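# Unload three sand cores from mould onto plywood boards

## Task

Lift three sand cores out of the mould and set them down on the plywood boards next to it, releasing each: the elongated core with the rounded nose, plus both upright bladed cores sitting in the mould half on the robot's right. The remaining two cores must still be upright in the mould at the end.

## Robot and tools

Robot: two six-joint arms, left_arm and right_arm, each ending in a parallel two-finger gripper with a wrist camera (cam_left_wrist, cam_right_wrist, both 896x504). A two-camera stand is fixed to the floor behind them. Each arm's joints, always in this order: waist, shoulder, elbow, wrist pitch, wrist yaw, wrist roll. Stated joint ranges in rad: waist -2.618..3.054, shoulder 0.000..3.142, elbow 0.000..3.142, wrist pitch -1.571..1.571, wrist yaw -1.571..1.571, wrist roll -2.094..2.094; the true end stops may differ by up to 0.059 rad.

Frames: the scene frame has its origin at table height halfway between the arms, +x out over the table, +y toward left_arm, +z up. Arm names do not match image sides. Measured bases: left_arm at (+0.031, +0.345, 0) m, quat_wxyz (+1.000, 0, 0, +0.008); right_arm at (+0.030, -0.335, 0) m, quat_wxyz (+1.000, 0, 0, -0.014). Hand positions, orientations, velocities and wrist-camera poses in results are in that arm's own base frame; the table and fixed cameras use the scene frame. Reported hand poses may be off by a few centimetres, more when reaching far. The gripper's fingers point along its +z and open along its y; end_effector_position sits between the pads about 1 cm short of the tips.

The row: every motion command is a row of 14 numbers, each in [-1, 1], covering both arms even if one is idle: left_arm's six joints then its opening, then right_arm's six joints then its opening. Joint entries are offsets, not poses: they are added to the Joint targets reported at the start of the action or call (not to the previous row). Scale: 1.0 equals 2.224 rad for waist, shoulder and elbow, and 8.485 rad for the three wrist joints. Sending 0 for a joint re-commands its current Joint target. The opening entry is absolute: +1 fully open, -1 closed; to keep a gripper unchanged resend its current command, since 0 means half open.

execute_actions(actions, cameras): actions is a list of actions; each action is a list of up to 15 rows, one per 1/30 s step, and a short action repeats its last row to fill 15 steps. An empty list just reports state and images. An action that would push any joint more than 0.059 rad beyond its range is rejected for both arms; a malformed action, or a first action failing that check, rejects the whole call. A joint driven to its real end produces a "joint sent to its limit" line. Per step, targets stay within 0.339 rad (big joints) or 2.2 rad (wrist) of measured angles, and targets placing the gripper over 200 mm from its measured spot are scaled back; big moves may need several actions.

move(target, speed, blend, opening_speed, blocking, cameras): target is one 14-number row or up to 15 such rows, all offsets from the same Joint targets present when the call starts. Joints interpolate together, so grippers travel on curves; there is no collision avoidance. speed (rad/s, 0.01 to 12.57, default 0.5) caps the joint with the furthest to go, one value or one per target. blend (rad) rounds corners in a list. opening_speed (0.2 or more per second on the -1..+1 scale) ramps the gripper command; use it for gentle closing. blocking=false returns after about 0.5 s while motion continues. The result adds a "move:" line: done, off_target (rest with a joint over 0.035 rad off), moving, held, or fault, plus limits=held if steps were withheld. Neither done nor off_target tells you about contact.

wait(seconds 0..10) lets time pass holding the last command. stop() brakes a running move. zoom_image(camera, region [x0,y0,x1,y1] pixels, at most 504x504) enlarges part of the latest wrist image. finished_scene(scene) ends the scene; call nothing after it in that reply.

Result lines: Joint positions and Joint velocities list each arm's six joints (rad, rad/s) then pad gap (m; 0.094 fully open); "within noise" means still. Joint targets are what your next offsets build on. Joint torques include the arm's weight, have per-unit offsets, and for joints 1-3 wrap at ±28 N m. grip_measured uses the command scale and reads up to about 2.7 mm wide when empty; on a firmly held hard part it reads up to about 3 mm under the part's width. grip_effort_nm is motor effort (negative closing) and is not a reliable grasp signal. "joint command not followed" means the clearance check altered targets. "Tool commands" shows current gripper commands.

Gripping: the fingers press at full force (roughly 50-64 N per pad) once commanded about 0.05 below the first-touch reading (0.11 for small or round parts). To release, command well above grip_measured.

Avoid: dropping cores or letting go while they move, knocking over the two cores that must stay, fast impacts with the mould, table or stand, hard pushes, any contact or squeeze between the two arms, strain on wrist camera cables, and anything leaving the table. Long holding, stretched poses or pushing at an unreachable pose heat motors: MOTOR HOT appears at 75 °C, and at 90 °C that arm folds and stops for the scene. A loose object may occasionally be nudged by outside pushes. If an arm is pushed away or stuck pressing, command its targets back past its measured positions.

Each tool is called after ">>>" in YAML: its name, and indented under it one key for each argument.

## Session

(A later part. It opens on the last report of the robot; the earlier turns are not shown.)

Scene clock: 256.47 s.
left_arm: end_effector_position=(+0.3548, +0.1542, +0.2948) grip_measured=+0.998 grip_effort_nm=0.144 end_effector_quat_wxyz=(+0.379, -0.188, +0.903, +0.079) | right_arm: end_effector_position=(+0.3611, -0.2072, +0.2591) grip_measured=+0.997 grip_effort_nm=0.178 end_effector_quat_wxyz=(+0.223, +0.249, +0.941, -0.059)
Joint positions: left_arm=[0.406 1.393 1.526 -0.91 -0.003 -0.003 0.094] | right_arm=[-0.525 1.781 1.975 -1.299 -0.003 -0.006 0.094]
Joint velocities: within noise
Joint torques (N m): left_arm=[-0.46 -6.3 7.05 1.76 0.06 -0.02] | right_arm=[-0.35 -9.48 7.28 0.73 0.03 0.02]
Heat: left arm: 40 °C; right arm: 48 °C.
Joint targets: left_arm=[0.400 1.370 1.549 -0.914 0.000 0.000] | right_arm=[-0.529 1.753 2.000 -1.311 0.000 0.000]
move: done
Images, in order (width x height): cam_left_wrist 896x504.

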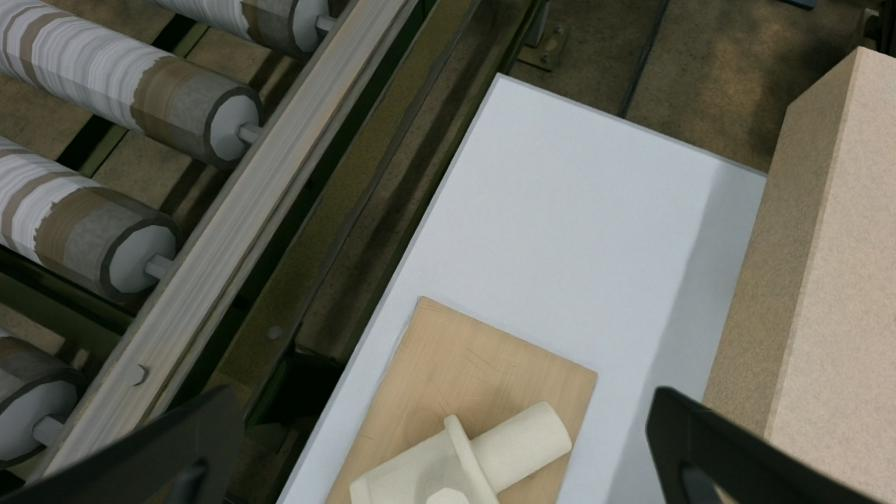

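>>> move:
  target: [0,0,0,0,0,0,1,0.4024,0.2145,0.2158,0.0259,0,0,1]
  speed: 0.7
  cameras: ["cam_right_wrist"]

>>> move:
  target: [0,0,0,0,0,0,1,0,-0.0585,-0.2271,0.046,0,0,1]
  speed: 0.4
  cameras: ["cam_right_wrist"]

Scene clock: 264.03 s.
left_arm: end_effector_position=(+0.3546, +0.1541, +0.2946) grip_measured=+0.998 grip_effort_nm=0.134 end_effector_quat_wxyz=(+0.378, -0.188, +0.903, +0.078) | right_arm: end_effector_position=(+0.5253, +0.2049, +0.2509) grip_measured=+0.997 grip_effort_nm=0.173 end_effector_quat_wxyz=(+0.333, -0.176, +0.924, +0.063)
Joint positions: left_arm=[0.406 1.393 1.526 -0.911 -0.003 -0.003 0.094] | right_arm=[0.369 2.219 2.451 -1.111 -0.003 -0.006 0.094]
Joint velocities: within noise
Joint torques (N m): left_arm=[-0.43 -6.22 7.12 1.78 0.06 -0.02] | right_arm=[-0.2 -9.78 7.83 1.29 0.03 0.02]
Heat: left arm: 40 °C; right arm: 48 °C.
Joint targets: left_arm=[0.400 1.370 1.549 -0.914 0.000 0.000] | right_arm=[0.366 2.230 2.480 -1.091 0.000 0.000]
move: done
Images, in order (width x height): cam_right_wrist 896x504.

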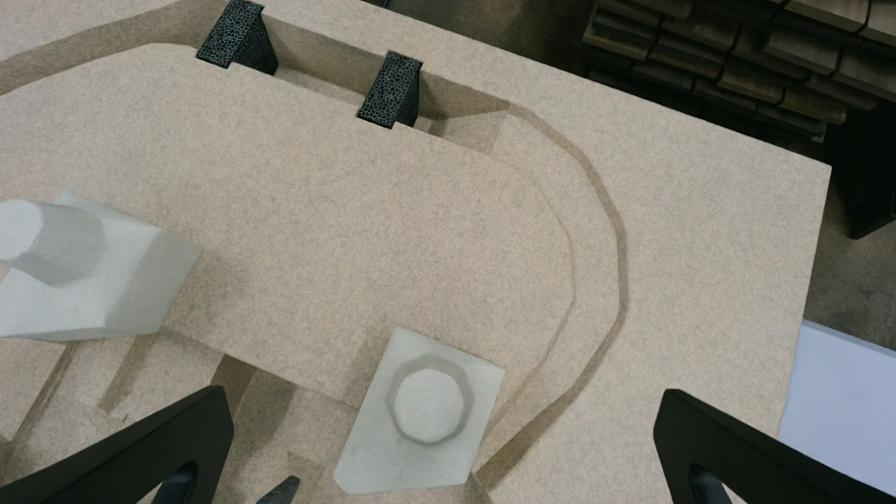

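Scene clock: 266.03 s.
left_arm: end_effector_position=(+0.3546, +0.1541, +0.2946) grip_measured=+0.998 grip_effort_nm=0.149 end_effector_quat_wxyz=(+0.378, -0.188, +0.903, +0.078) | right_arm: end_effector_position=(+0.5341, +0.2083, +0.1640) grip_measured=+0.997 grip_effort_nm=0.178 end_effector_quat_wxyz=(+0.328, -0.176, +0.926, +0.062)
Joint positions: left_arm=[0.406 1.393 1.526 -0.911 -0.003 -0.003 0.094] | right_arm=[0.369 2.148 1.982 -0.724 -0.003 -0.006 0.094]
Joint velocities: within noise
Joint torques (N m): left_arm=[-0.43 -6.27 7.02 1.78 0.07 -0.03] | right_arm=[-0.28 -14.69 5.56 1.33 0.03 0.02]
Heat: left arm: 39 °C; right arm: 49 °C.
Joint targets: left_arm=[0.400 1.370 1.549 -0.914 0.000 0.000] | right_arm=[0.366 2.100 1.975 -0.700 0.000 0.000]
move: off_target (right_arm); right_arm: the shoulder is farthest, 0.048 rad from its target
Images, in order (width x height): cam_right_wrist 896x504.

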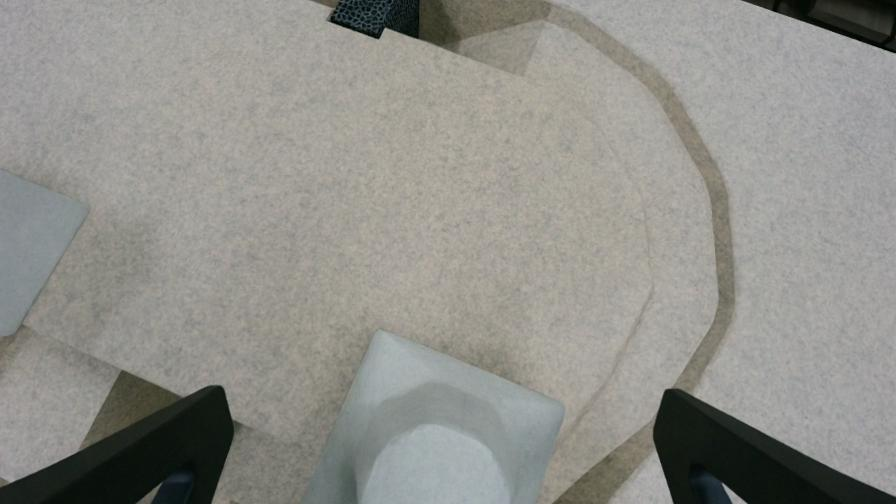

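>>> move:
  target: [0,0,0,0,0,0,1,0,0.008,0,0,0,0,1]
  speed: 0.2
  cameras: []

>>> move:
  target: [0,0,0,0,0,0,1,0,0,0,0,0,0,-0.6]
  opening_speed: 0.8
  cameras: ["cam_right_wrist"]

>>> move:
  target: [0,0,0,0,0,0,1,0,0.03,0.22,-0.05,0,0,-0.6]
  speed: 0.35
  cameras: ["cam_right_wrist"]

Scene clock: 269.27 s.
left_arm: end_effector_position=(+0.3546, +0.1541, +0.2946) grip_measured=+0.998 grip_effort_nm=0.144 end_effector_quat_wxyz=(+0.378, -0.188, +0.903, +0.078) | right_arm: end_effector_position=(+0.5342, +0.2084, +0.1641) grip_measured=+0.997 grip_effort_nm=0.168 end_effector_quat_wxyz=(+0.329, -0.176, +0.926, +0.062)
Joint positions: left_arm=[0.406 1.393 1.526 -0.911 -0.003 -0.003 0.094] | right_arm=[0.369 2.148 1.982 -0.723 -0.003 -0.006 0.094]
Joint velocities: within noise
Joint torques (N m): left_arm=[-0.46 -6.31 7.1 1.78 0.05 -0.02] | right_arm=[-0.25 -13.19 5.55 1.31 0.03 0.02]
Heat: left arm: 39 °C; right arm: 49 °C.
Joint targets: left_arm=[0.400 1.370 1.549 -0.914 0.000 0.000] | right_arm=[0.366 2.118 1.975 -0.701 0.000 0.000]
move: done
No camera images: "cameras" was empty.

Scene clock: 271.47 s.
left_arm: end_effector_position=(+0.3546, +0.1541, +0.2946) grip_measured=+0.998 grip_effort_nm=0.139 end_effector_quat_wxyz=(+0.378, -0.188, +0.903, +0.078) | right_arm: end_effector_position=(+0.5340, +0.2091, +0.1642) grip_measured=-0.343 grip_effort_nm=-1.009 end_effector_quat_wxyz=(+0.328, -0.177, +0.926, +0.064)
Joint positions: left_arm=[0.406 1.393 1.526 -0.911 -0.003 -0.003 0.094] | right_arm=[0.369 2.148 1.982 -0.723 -0.008 -0.006 0.031]
Joint velocities: within noise
Joint torques (N m): left_arm=[-0.44 -6.3 7.12 1.79 0.07 -0.03] | right_arm=[-0.25 -13.2 5.56 1.31 0.06 0.02]
Heat: left arm: 39 °C; right arm: 48 °C.
Joint targets: left_arm=[0.400 1.370 1.549 -0.914 0.000 0.000] | right_arm=[0.366 2.118 1.975 -0.700 0.000 0.000]
move: done
Images, in order (width x height): cam_right_wrist 896x504.

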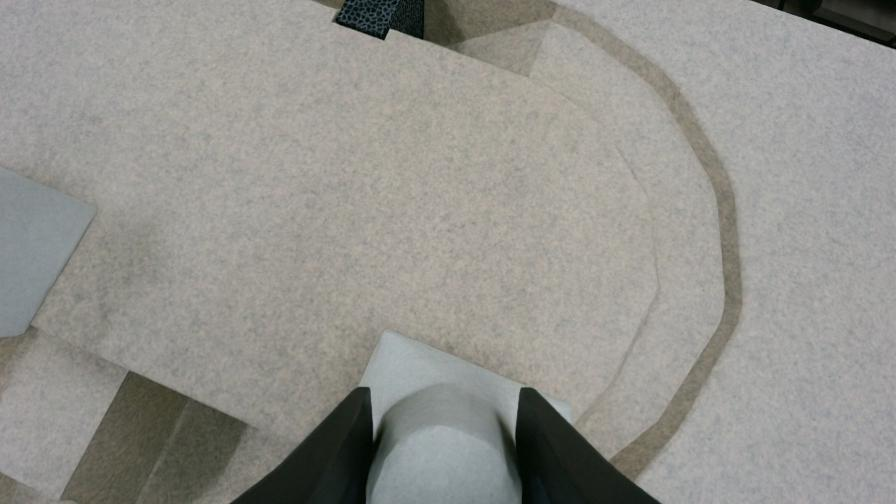

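Scene clock: 273.57 s.
left_arm: end_effector_position=(+0.3546, +0.1541, +0.2946) grip_measured=+0.998 grip_effort_nm=0.139 end_effector_quat_wxyz=(+0.378, -0.188, +0.903, +0.078) | right_arm: end_effector_position=(+0.5107, +0.1994, +0.2518) grip_measured=-0.343 grip_effort_nm=-0.999 end_effector_quat_wxyz=(+0.316, -0.177, +0.930, +0.060)
Joint positions: left_arm=[0.406 1.393 1.526 -0.911 -0.003 -0.003 0.094] | right_arm=[0.369 2.184 2.422 -1.154 -0.004 -0.006 0.031]
Joint velocities: within noise
Joint torques (N m): left_arm=[-0.44 -6.3 7.13 1.78 0.06 -0.03] | right_arm=[-0.25 -10.3 8.88 1.34 0.04 0.02]
Heat: left arm: 39 °C; right arm: 48 °C.
Joint targets: left_arm=[0.400 1.370 1.549 -0.914 0.000 0.000] | right_arm=[0.366 2.185 2.465 -1.125 0.000 0.000]
move: off_target (right_arm); right_arm: the elbow is farthest, 0.043 rad from its target
Images, in order (width x height): cam_right_wrist 896x504.

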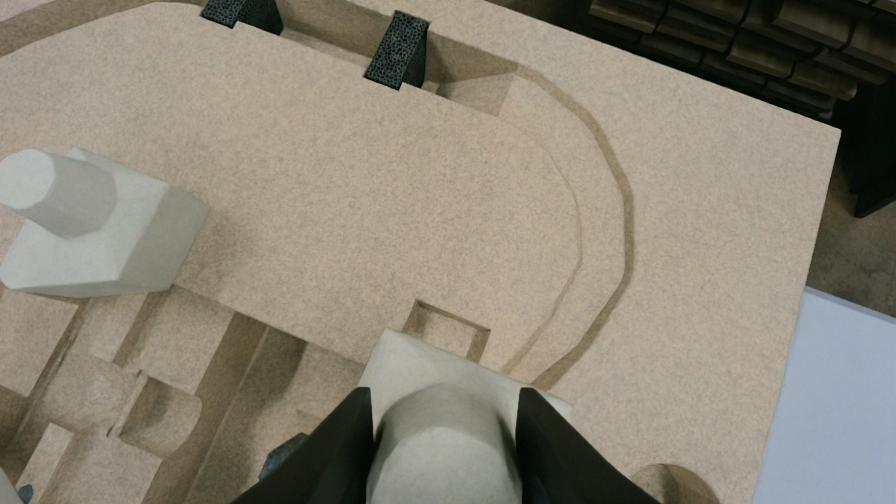

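>>> move:
  target:
    - [0,0,0,0,0,0,1,0,-0.5126,-0.4654,-0.0018,0,0,-0.6]
    - [0,0,0,0,0,0,1,-0.322,-0.5126,-0.4654,-0.0018,0,0,-0.6]
    - [0,0,0,0,0,0,1,-0.322,-0.5508,-0.5796,0.0183,0,0,-0.6]
  speed: 0.6
  cameras: ["cam_right_wrist"]

Scene clock: 286.43 s.
left_arm: end_effector_position=(+0.3546, +0.1541, +0.2946) grip_measured=+0.998 grip_effort_nm=0.144 end_effector_quat_wxyz=(+0.378, -0.188, +0.903, +0.078) | right_arm: end_effector_position=(+0.2526, -0.0902, +0.2527) grip_measured=-0.343 grip_effort_nm=-1.004 end_effector_quat_wxyz=(+0.344, +0.158, +0.923, -0.062)
Joint positions: left_arm=[0.406 1.393 1.526 -0.911 -0.003 -0.003 0.094] | right_arm=[-0.344 0.985 1.167 -1.039 0.003 -0.006 0.031]
Joint velocities: within noise
Joint torques (N m): left_arm=[-0.42 -6.26 7.06 1.78 0.06 -0.04] | right_arm=[-0.47 -3.3 6.16 1.85 -0.03 0.02]
Heat: left arm: 39 °C; right arm: 47 °C.
Joint targets: left_arm=[0.400 1.370 1.549 -0.914 0.000 0.000] | right_arm=[-0.350 0.960 1.175 -0.969 0.000 0.000]
move: off_target (right_arm); right_arm: the wrist pitch is farthest, 0.069 rad from its target
Images, in order (width x height): cam_right_wrist 896x504.

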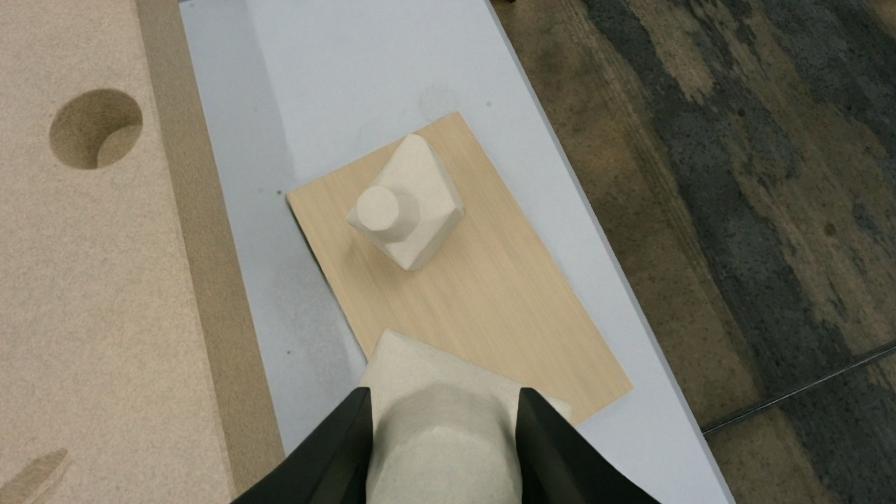

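>>> move:
  target: [0,0,0,0,0,0,1,-0.009,-0.036,-0.1754,0.0318,0,0,-0.6]
  speed: 0.3
  cameras: ["cam_right_wrist"]

>>> move:
  target: [0,0,0,0,0,0,1,0,0,-0.02,0.005,0,0,-0.6]
  speed: 0.1
  cameras: []

>>> move:
  target: [0,0,0,0,0,0,1,0,0,-0.012,0.003,0,0,-0.6]
  speed: 0.1
  cameras: ["cam_right_wrist"]

Scene clock: 292.87 s.
left_arm: end_effector_position=(+0.3546, +0.1541, +0.2946) grip_measured=+0.998 grip_effort_nm=0.129 end_effector_quat_wxyz=(+0.378, -0.188, +0.903, +0.078) | right_arm: end_effector_position=(+0.2473, -0.0934, +0.1586) grip_measured=-0.343 grip_effort_nm=-1.004 end_effector_quat_wxyz=(+0.325, +0.168, +0.929, -0.062)
Joint positions: left_arm=[0.406 1.393 1.526 -0.911 -0.003 -0.003 0.094] | right_arm=[-0.363 0.907 0.778 -0.768 0.003 -0.006 0.031]
Joint velocities: within noise
Joint torques (N m): left_arm=[-0.32 -6.24 7.05 1.78 0.05 -0.01] | right_arm=[-0.59 -3.36 6.58 1.78 -0.04 0.02]
Heat: left arm: 39 °C; right arm: 44 °C.
Joint targets: left_arm=[0.400 1.370 1.549 -0.914 0.000 0.000] | right_arm=[-0.370 0.880 0.785 -0.699 0.000 0.000]
move: off_target (right_arm); right_arm: the wrist pitch is farthest, 0.069 rad from its target
Images, in order (width x height): cam_right_wrist 896x504.

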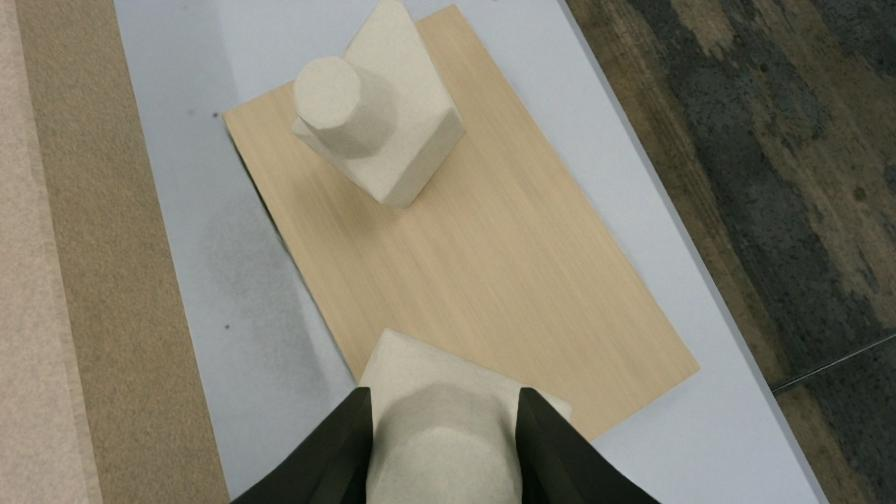

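Scene clock: 293.87 s.
left_arm: end_effector_position=(+0.3546, +0.1541, +0.2946) grip_measured=+0.998 grip_effort_nm=0.139 end_effector_quat_wxyz=(+0.378, -0.188, +0.903, +0.078) | right_arm: end_effector_position=(+0.2480, -0.0937, +0.1485) grip_measured=-0.343 grip_effort_nm=-0.999 end_effector_quat_wxyz=(+0.325, +0.168, +0.928, -0.062)
Joint positions: left_arm=[0.406 1.393 1.526 -0.911 -0.003 -0.003 0.094] | right_arm=[-0.363 0.905 0.736 -0.726 0.003 -0.006 0.031]
Joint velocities: within noise
Joint torques (N m): left_arm=[-0.44 -6.31 6.99 1.77 0.04 -0.03] | right_arm=[-0.59 -3.22 6.43 1.71 -0.04 0.02]
Heat: left arm: 39 °C; right arm: 43 °C.
Joint targets: left_arm=[0.400 1.370 1.549 -0.914 0.000 0.000] | right_arm=[-0.370 0.880 0.741 -0.657 0.000 0.000]
move: off_target (right_arm); right_arm: the wrist pitch is farthest, 0.070 rad from its target
No camera images: "cameras" was empty.

Scene clock: 294.83 s.
left_arm: end_effector_position=(+0.3546, +0.1541, +0.2946) grip_measured=+0.998 grip_effort_nm=0.144 end_effector_quat_wxyz=(+0.378, -0.188, +0.903, +0.078) | right_arm: end_effector_position=(+0.2482, -0.0938, +0.1419) grip_measured=-0.343 grip_effort_nm=-1.009 end_effector_quat_wxyz=(+0.325, +0.168, +0.928, -0.062)
Joint positions: left_arm=[0.406 1.393 1.526 -0.911 -0.003 -0.003 0.094] | right_arm=[-0.363 0.905 0.71 -0.701 0.003 -0.006 0.031]
Joint velocities: within noise
Joint torques (N m): left_arm=[-0.47 -6.23 7.12 1.77 0.06 -0.01] | right_arm=[-0.59 -3.23 6.39 1.73 -0.03 0.03]
Heat: left arm: 39 °C; right arm: 43 °C.
Joint targets: left_arm=[0.400 1.370 1.549 -0.914 0.000 0.000] | right_arm=[-0.370 0.880 0.714 -0.632 0.000 0.000]
move: off_target (right_arm); right_arm: the wrist pitch is farthest, 0.069 rad from its target
Images, in order (width x height): cam_right_wrist 896x504.

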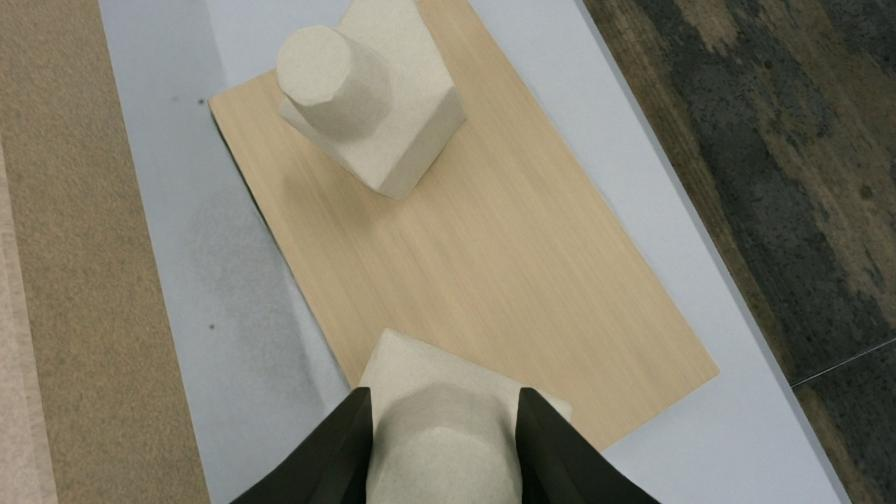

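>>> move:
  target: [0,0,0,0,0,0,1,-0.03,0,-0.018,0.0047,0,0,-0.6]
  speed: 0.15
  cameras: []

>>> move:
  target: [0,0,0,0,0,0,1,0,0,-0.015,0.0039,0,0,-0.6]
  speed: 0.1
  cameras: ["cam_right_wrist"]

Scene clock: 298.33 s.
left_arm: end_effector_position=(+0.3546, +0.1541, +0.2946) grip_measured=+0.998 grip_effort_nm=0.139 end_effector_quat_wxyz=(+0.378, -0.188, +0.903, +0.078) | right_arm: end_effector_position=(+0.2414, -0.1103, +0.1315) grip_measured=-0.343 grip_effort_nm=-1.004 end_effector_quat_wxyz=(+0.322, +0.199, +0.922, -0.073)
Joint positions: left_arm=[0.406 1.393 1.526 -0.911 -0.003 -0.003 0.094] | right_arm=[-0.43 0.905 0.669 -0.662 0.003 -0.006 0.031]
Joint velocities: within noise
Joint torques (N m): left_arm=[-0.44 -6.19 7.09 1.79 0.08 -0.03] | right_arm=[-0.54 -3.21 6.46 1.76 -0.03 0.02]
Heat: left arm: 39 °C; right arm: 42 °C.
Joint targets: left_arm=[0.400 1.370 1.549 -0.914 0.000 0.000] | right_arm=[-0.436 0.880 0.674 -0.592 0.000 0.000]
move: off_target (right_arm); right_arm: the wrist pitch is farthest, 0.069 rad from its target
No camera images: "cameras" was empty.

Scene clock: 299.30 s.
left_arm: end_effector_position=(+0.3546, +0.1541, +0.2946) grip_measured=+0.998 grip_effort_nm=0.139 end_effector_quat_wxyz=(+0.378, -0.188, +0.903, +0.078) | right_arm: end_effector_position=(+0.2412, -0.1103, +0.1231) grip_measured=-0.343 grip_effort_nm=-1.004 end_effector_quat_wxyz=(+0.322, +0.199, +0.923, -0.073)
Joint positions: left_arm=[0.406 1.393 1.526 -0.911 -0.003 -0.003 0.094] | right_arm=[-0.43 0.905 0.636 -0.629 0.003 -0.006 0.031]
Joint velocities: within noise
Joint torques (N m): left_arm=[-0.44 -6.27 7.09 1.76 0.06 -0.03] | right_arm=[-0.49 -3.21 6.42 1.76 -0.04 0.02]
Heat: left arm: 39 °C; right arm: 41 °C.
Joint targets: left_arm=[0.400 1.370 1.549 -0.914 0.000 0.000] | right_arm=[-0.436 0.880 0.641 -0.559 0.000 0.000]
move: off_target (right_arm); right_arm: the wrist pitch is farthest, 0.070 rad from its target
Images, in order (width x height): cam_right_wrist 896x504.

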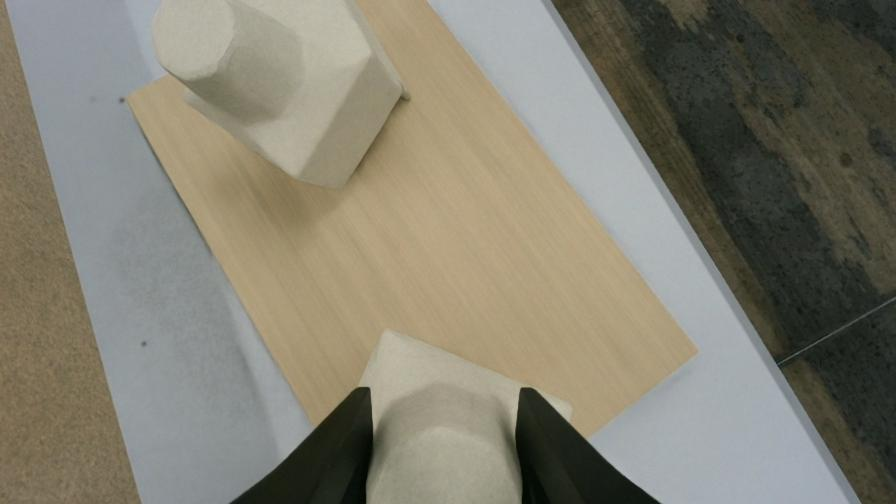

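>>> move:
  target: [0,0,0,0,0,0,1,0,0,-0.01,0.0026,0,0,-0.6]
  speed: 0.1
  cameras: []

>>> move:
  target: [0,0,0,0,0,0,1,0,0,-0.01,0.0026,0,0,-0.6]
  speed: 0.1
  cameras: ["cam_right_wrist"]

Scene clock: 302.33 s.
left_arm: end_effector_position=(+0.3546, +0.1541, +0.2946) grip_measured=+0.998 grip_effort_nm=0.129 end_effector_quat_wxyz=(+0.378, -0.188, +0.903, +0.078) | right_arm: end_effector_position=(+0.2410, -0.1102, +0.1175) grip_measured=-0.343 grip_effort_nm=-1.004 end_effector_quat_wxyz=(+0.322, +0.199, +0.923, -0.073)
Joint positions: left_arm=[0.406 1.393 1.526 -0.911 -0.003 -0.003 0.094] | right_arm=[-0.43 0.905 0.614 -0.607 0.003 -0.006 0.031]
Joint velocities: within noise
Joint torques (N m): left_arm=[-0.5 -6.31 7.13 1.76 0.06 -0.05] | right_arm=[-0.55 -3.21 6.42 1.76 -0.04 0.02]
Heat: left arm: 39 °C; right arm: 41 °C.
Joint targets: left_arm=[0.400 1.370 1.549 -0.914 0.000 0.000] | right_arm=[-0.436 0.880 0.618 -0.537 0.000 0.000]
move: off_target (right_arm); right_arm: the wrist pitch is farthest, 0.070 rad from its target
No camera images: "cameras" was empty.

Scene clock: 303.13 s.
left_arm: end_effector_position=(+0.3546, +0.1541, +0.2946) grip_measured=+0.998 grip_effort_nm=0.144 end_effector_quat_wxyz=(+0.378, -0.188, +0.903, +0.078) | right_arm: end_effector_position=(+0.2435, -0.1114, +0.1157) grip_measured=-0.343 grip_effort_nm=-1.004 end_effector_quat_wxyz=(+0.329, +0.199, +0.920, -0.075)
Joint positions: left_arm=[0.406 1.393 1.526 -0.911 -0.003 -0.003 0.094] | right_arm=[-0.43 0.905 0.597 -0.574 0.003 -0.006 0.031]
Joint velocities: within noise
Joint torques (N m): left_arm=[-0.47 -6.26 7.05 1.76 0.05 -0.05] | right_arm=[-0.51 -3.23 6.06 1.7 -0.03 0.02]
Heat: left arm: 39 °C; right arm: 41 °C.
Joint targets: left_arm=[0.400 1.370 1.549 -0.914 0.000 0.000] | right_arm=[-0.436 0.880 0.596 -0.515 0.000 0.000]
move: off_target (right_arm); right_arm: the wrist pitch is farthest, 0.059 rad from its target
Images, in order (width x height): cam_right_wrist 896x504.

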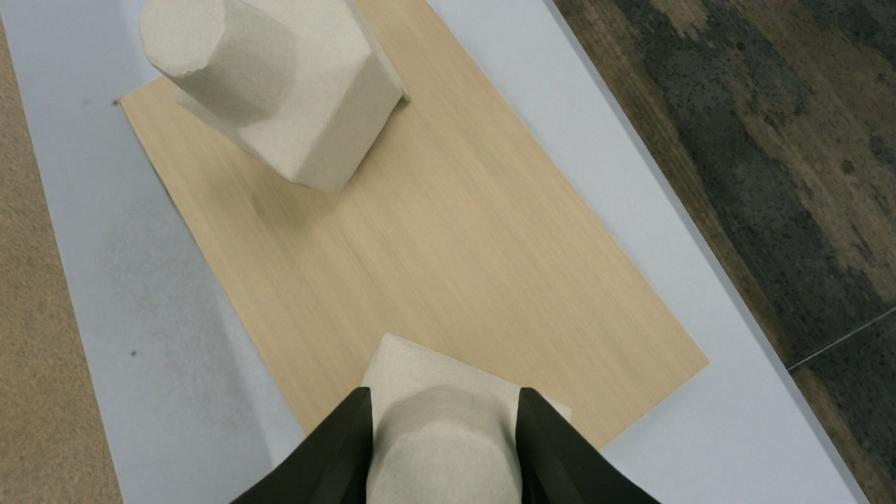

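>>> move:
  target: [0,0,0,0,0,0,1,0,0,0,-0.004,0,0,-0.15]
  opening_speed: 0.2
  cameras: ["cam_right_wrist"]

>>> move:
  target: [0,0,0,0,0,0,1,0,0,0,0,0,0,0.6]
  opening_speed: 0.4
  cameras: ["cam_right_wrist"]

>>> move:
  target: [0,0,0,0,0,0,1,0,0,0.25,-0.03,0,0,1]
  speed: 0.5
  cameras: ["cam_right_wrist"]

Scene clock: 309.97 s.
left_arm: end_effector_position=(+0.3546, +0.1541, +0.2946) grip_measured=+0.998 grip_effort_nm=0.139 end_effector_quat_wxyz=(+0.378, -0.188, +0.903, +0.078) | right_arm: end_effector_position=(+0.2435, -0.1122, +0.1186) grip_measured=-0.153 grip_effort_nm=0.173 end_effector_quat_wxyz=(+0.335, +0.200, +0.918, -0.077)
Joint positions: left_arm=[0.406 1.393 1.526 -0.911 -0.003 -0.003 0.094] | right_arm=[-0.432 0.893 0.596 -0.572 0.005 -0.006 0.04]
Joint velocities: within noise
Joint torques (N m): left_arm=[-0.53 -6.2 7.1 1.76 0.07 -0.01] | right_arm=[-0.39 -2.25 6.13 1.35 -0.06 0.02]
Heat: left arm: 39 °C; right arm: 40 °C.
Joint targets: left_arm=[0.400 1.370 1.549 -0.914 0.000 0.000] | right_arm=[-0.437 0.880 0.596 -0.549 0.000 0.000]
move: done
Images, in order (width x height): cam_right_wrist 896x504.

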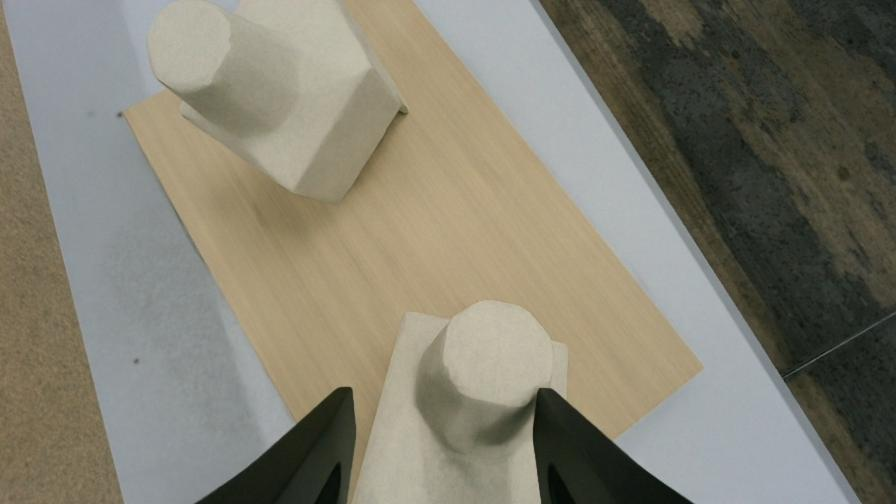

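Scene clock: 312.07 s.
left_arm: end_effector_position=(+0.3546, +0.1541, +0.2946) grip_measured=+0.998 grip_effort_nm=0.134 end_effector_quat_wxyz=(+0.378, -0.188, +0.903, +0.078) | right_arm: end_effector_position=(+0.2435, -0.1122, +0.1186) grip_measured=+0.597 grip_effort_nm=0.173 end_effector_quat_wxyz=(+0.335, +0.200, +0.918, -0.077)
Joint positions: left_arm=[0.406 1.393 1.526 -0.911 -0.003 -0.003 0.094] | right_arm=[-0.432 0.893 0.596 -0.572 0.005 -0.006 0.075]
Joint velocities: within noise
Joint torques (N m): left_arm=[-0.51 -6.26 7.1 1.78 0.05 -0.03] | right_arm=[-0.4 -2.26 6.09 1.35 -0.05 0.03]
Heat: left arm: 39 °C; right arm: 40 °C.
Joint targets: left_arm=[0.400 1.370 1.549 -0.914 0.000 0.000] | right_arm=[-0.437 0.880 0.596 -0.549 0.000 0.000]
move: done
Images, in order (width x height): cam_right_wrist 896x504.

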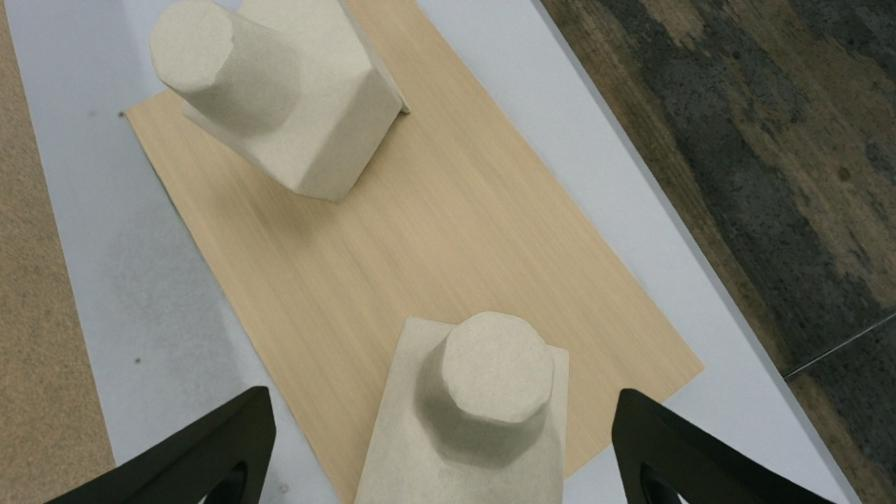

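Scene clock: 313.93 s.
left_arm: end_effector_position=(+0.3546, +0.1541, +0.2946) grip_measured=+0.998 grip_effort_nm=0.139 end_effector_quat_wxyz=(+0.378, -0.188, +0.903, +0.078) | right_arm: end_effector_position=(+0.2636, -0.1215, +0.3090) grip_measured=+0.997 grip_effort_nm=0.173 end_effector_quat_wxyz=(+0.476, +0.186, +0.853, -0.108)
Joint positions: left_arm=[0.406 1.393 1.526 -0.911 -0.003 -0.003 0.094] | right_arm=[-0.432 0.887 1.129 -0.792 0.005 -0.006 0.094]
Joint velocities: within noise
Joint torques (N m): left_arm=[-0.4 -6.26 7.08 1.79 0.07 -0.04] | right_arm=[-0.4 -1.21 7.58 1.32 -0.05 0.03]
Heat: left arm: 39 °C; right arm: 39 °C.
Joint targets: left_arm=[0.400 1.370 1.549 -0.914 0.000 0.000] | right_arm=[-0.437 0.880 1.152 -0.803 0.000 0.000]
move: done
Images, in order (width x height): cam_right_wrist 896x504.

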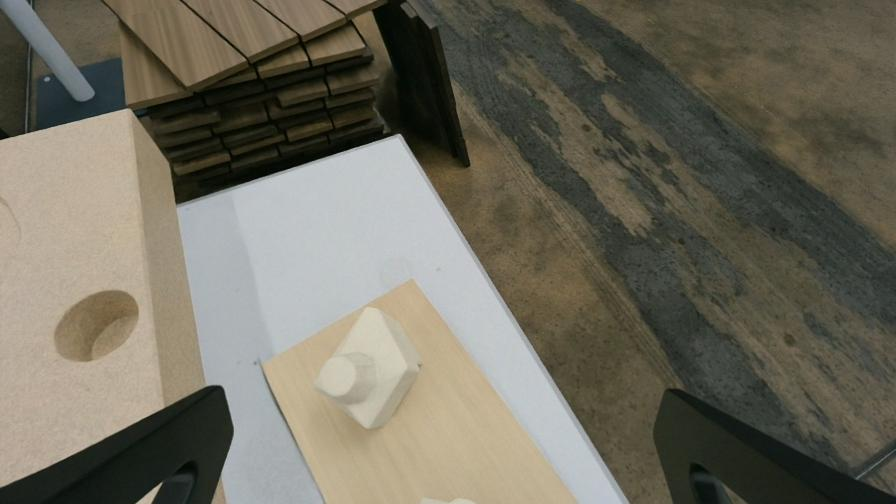

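Both stable. Finish practice.

>>> finished_scene:
  scene: 1

The scene is finished: the task was done.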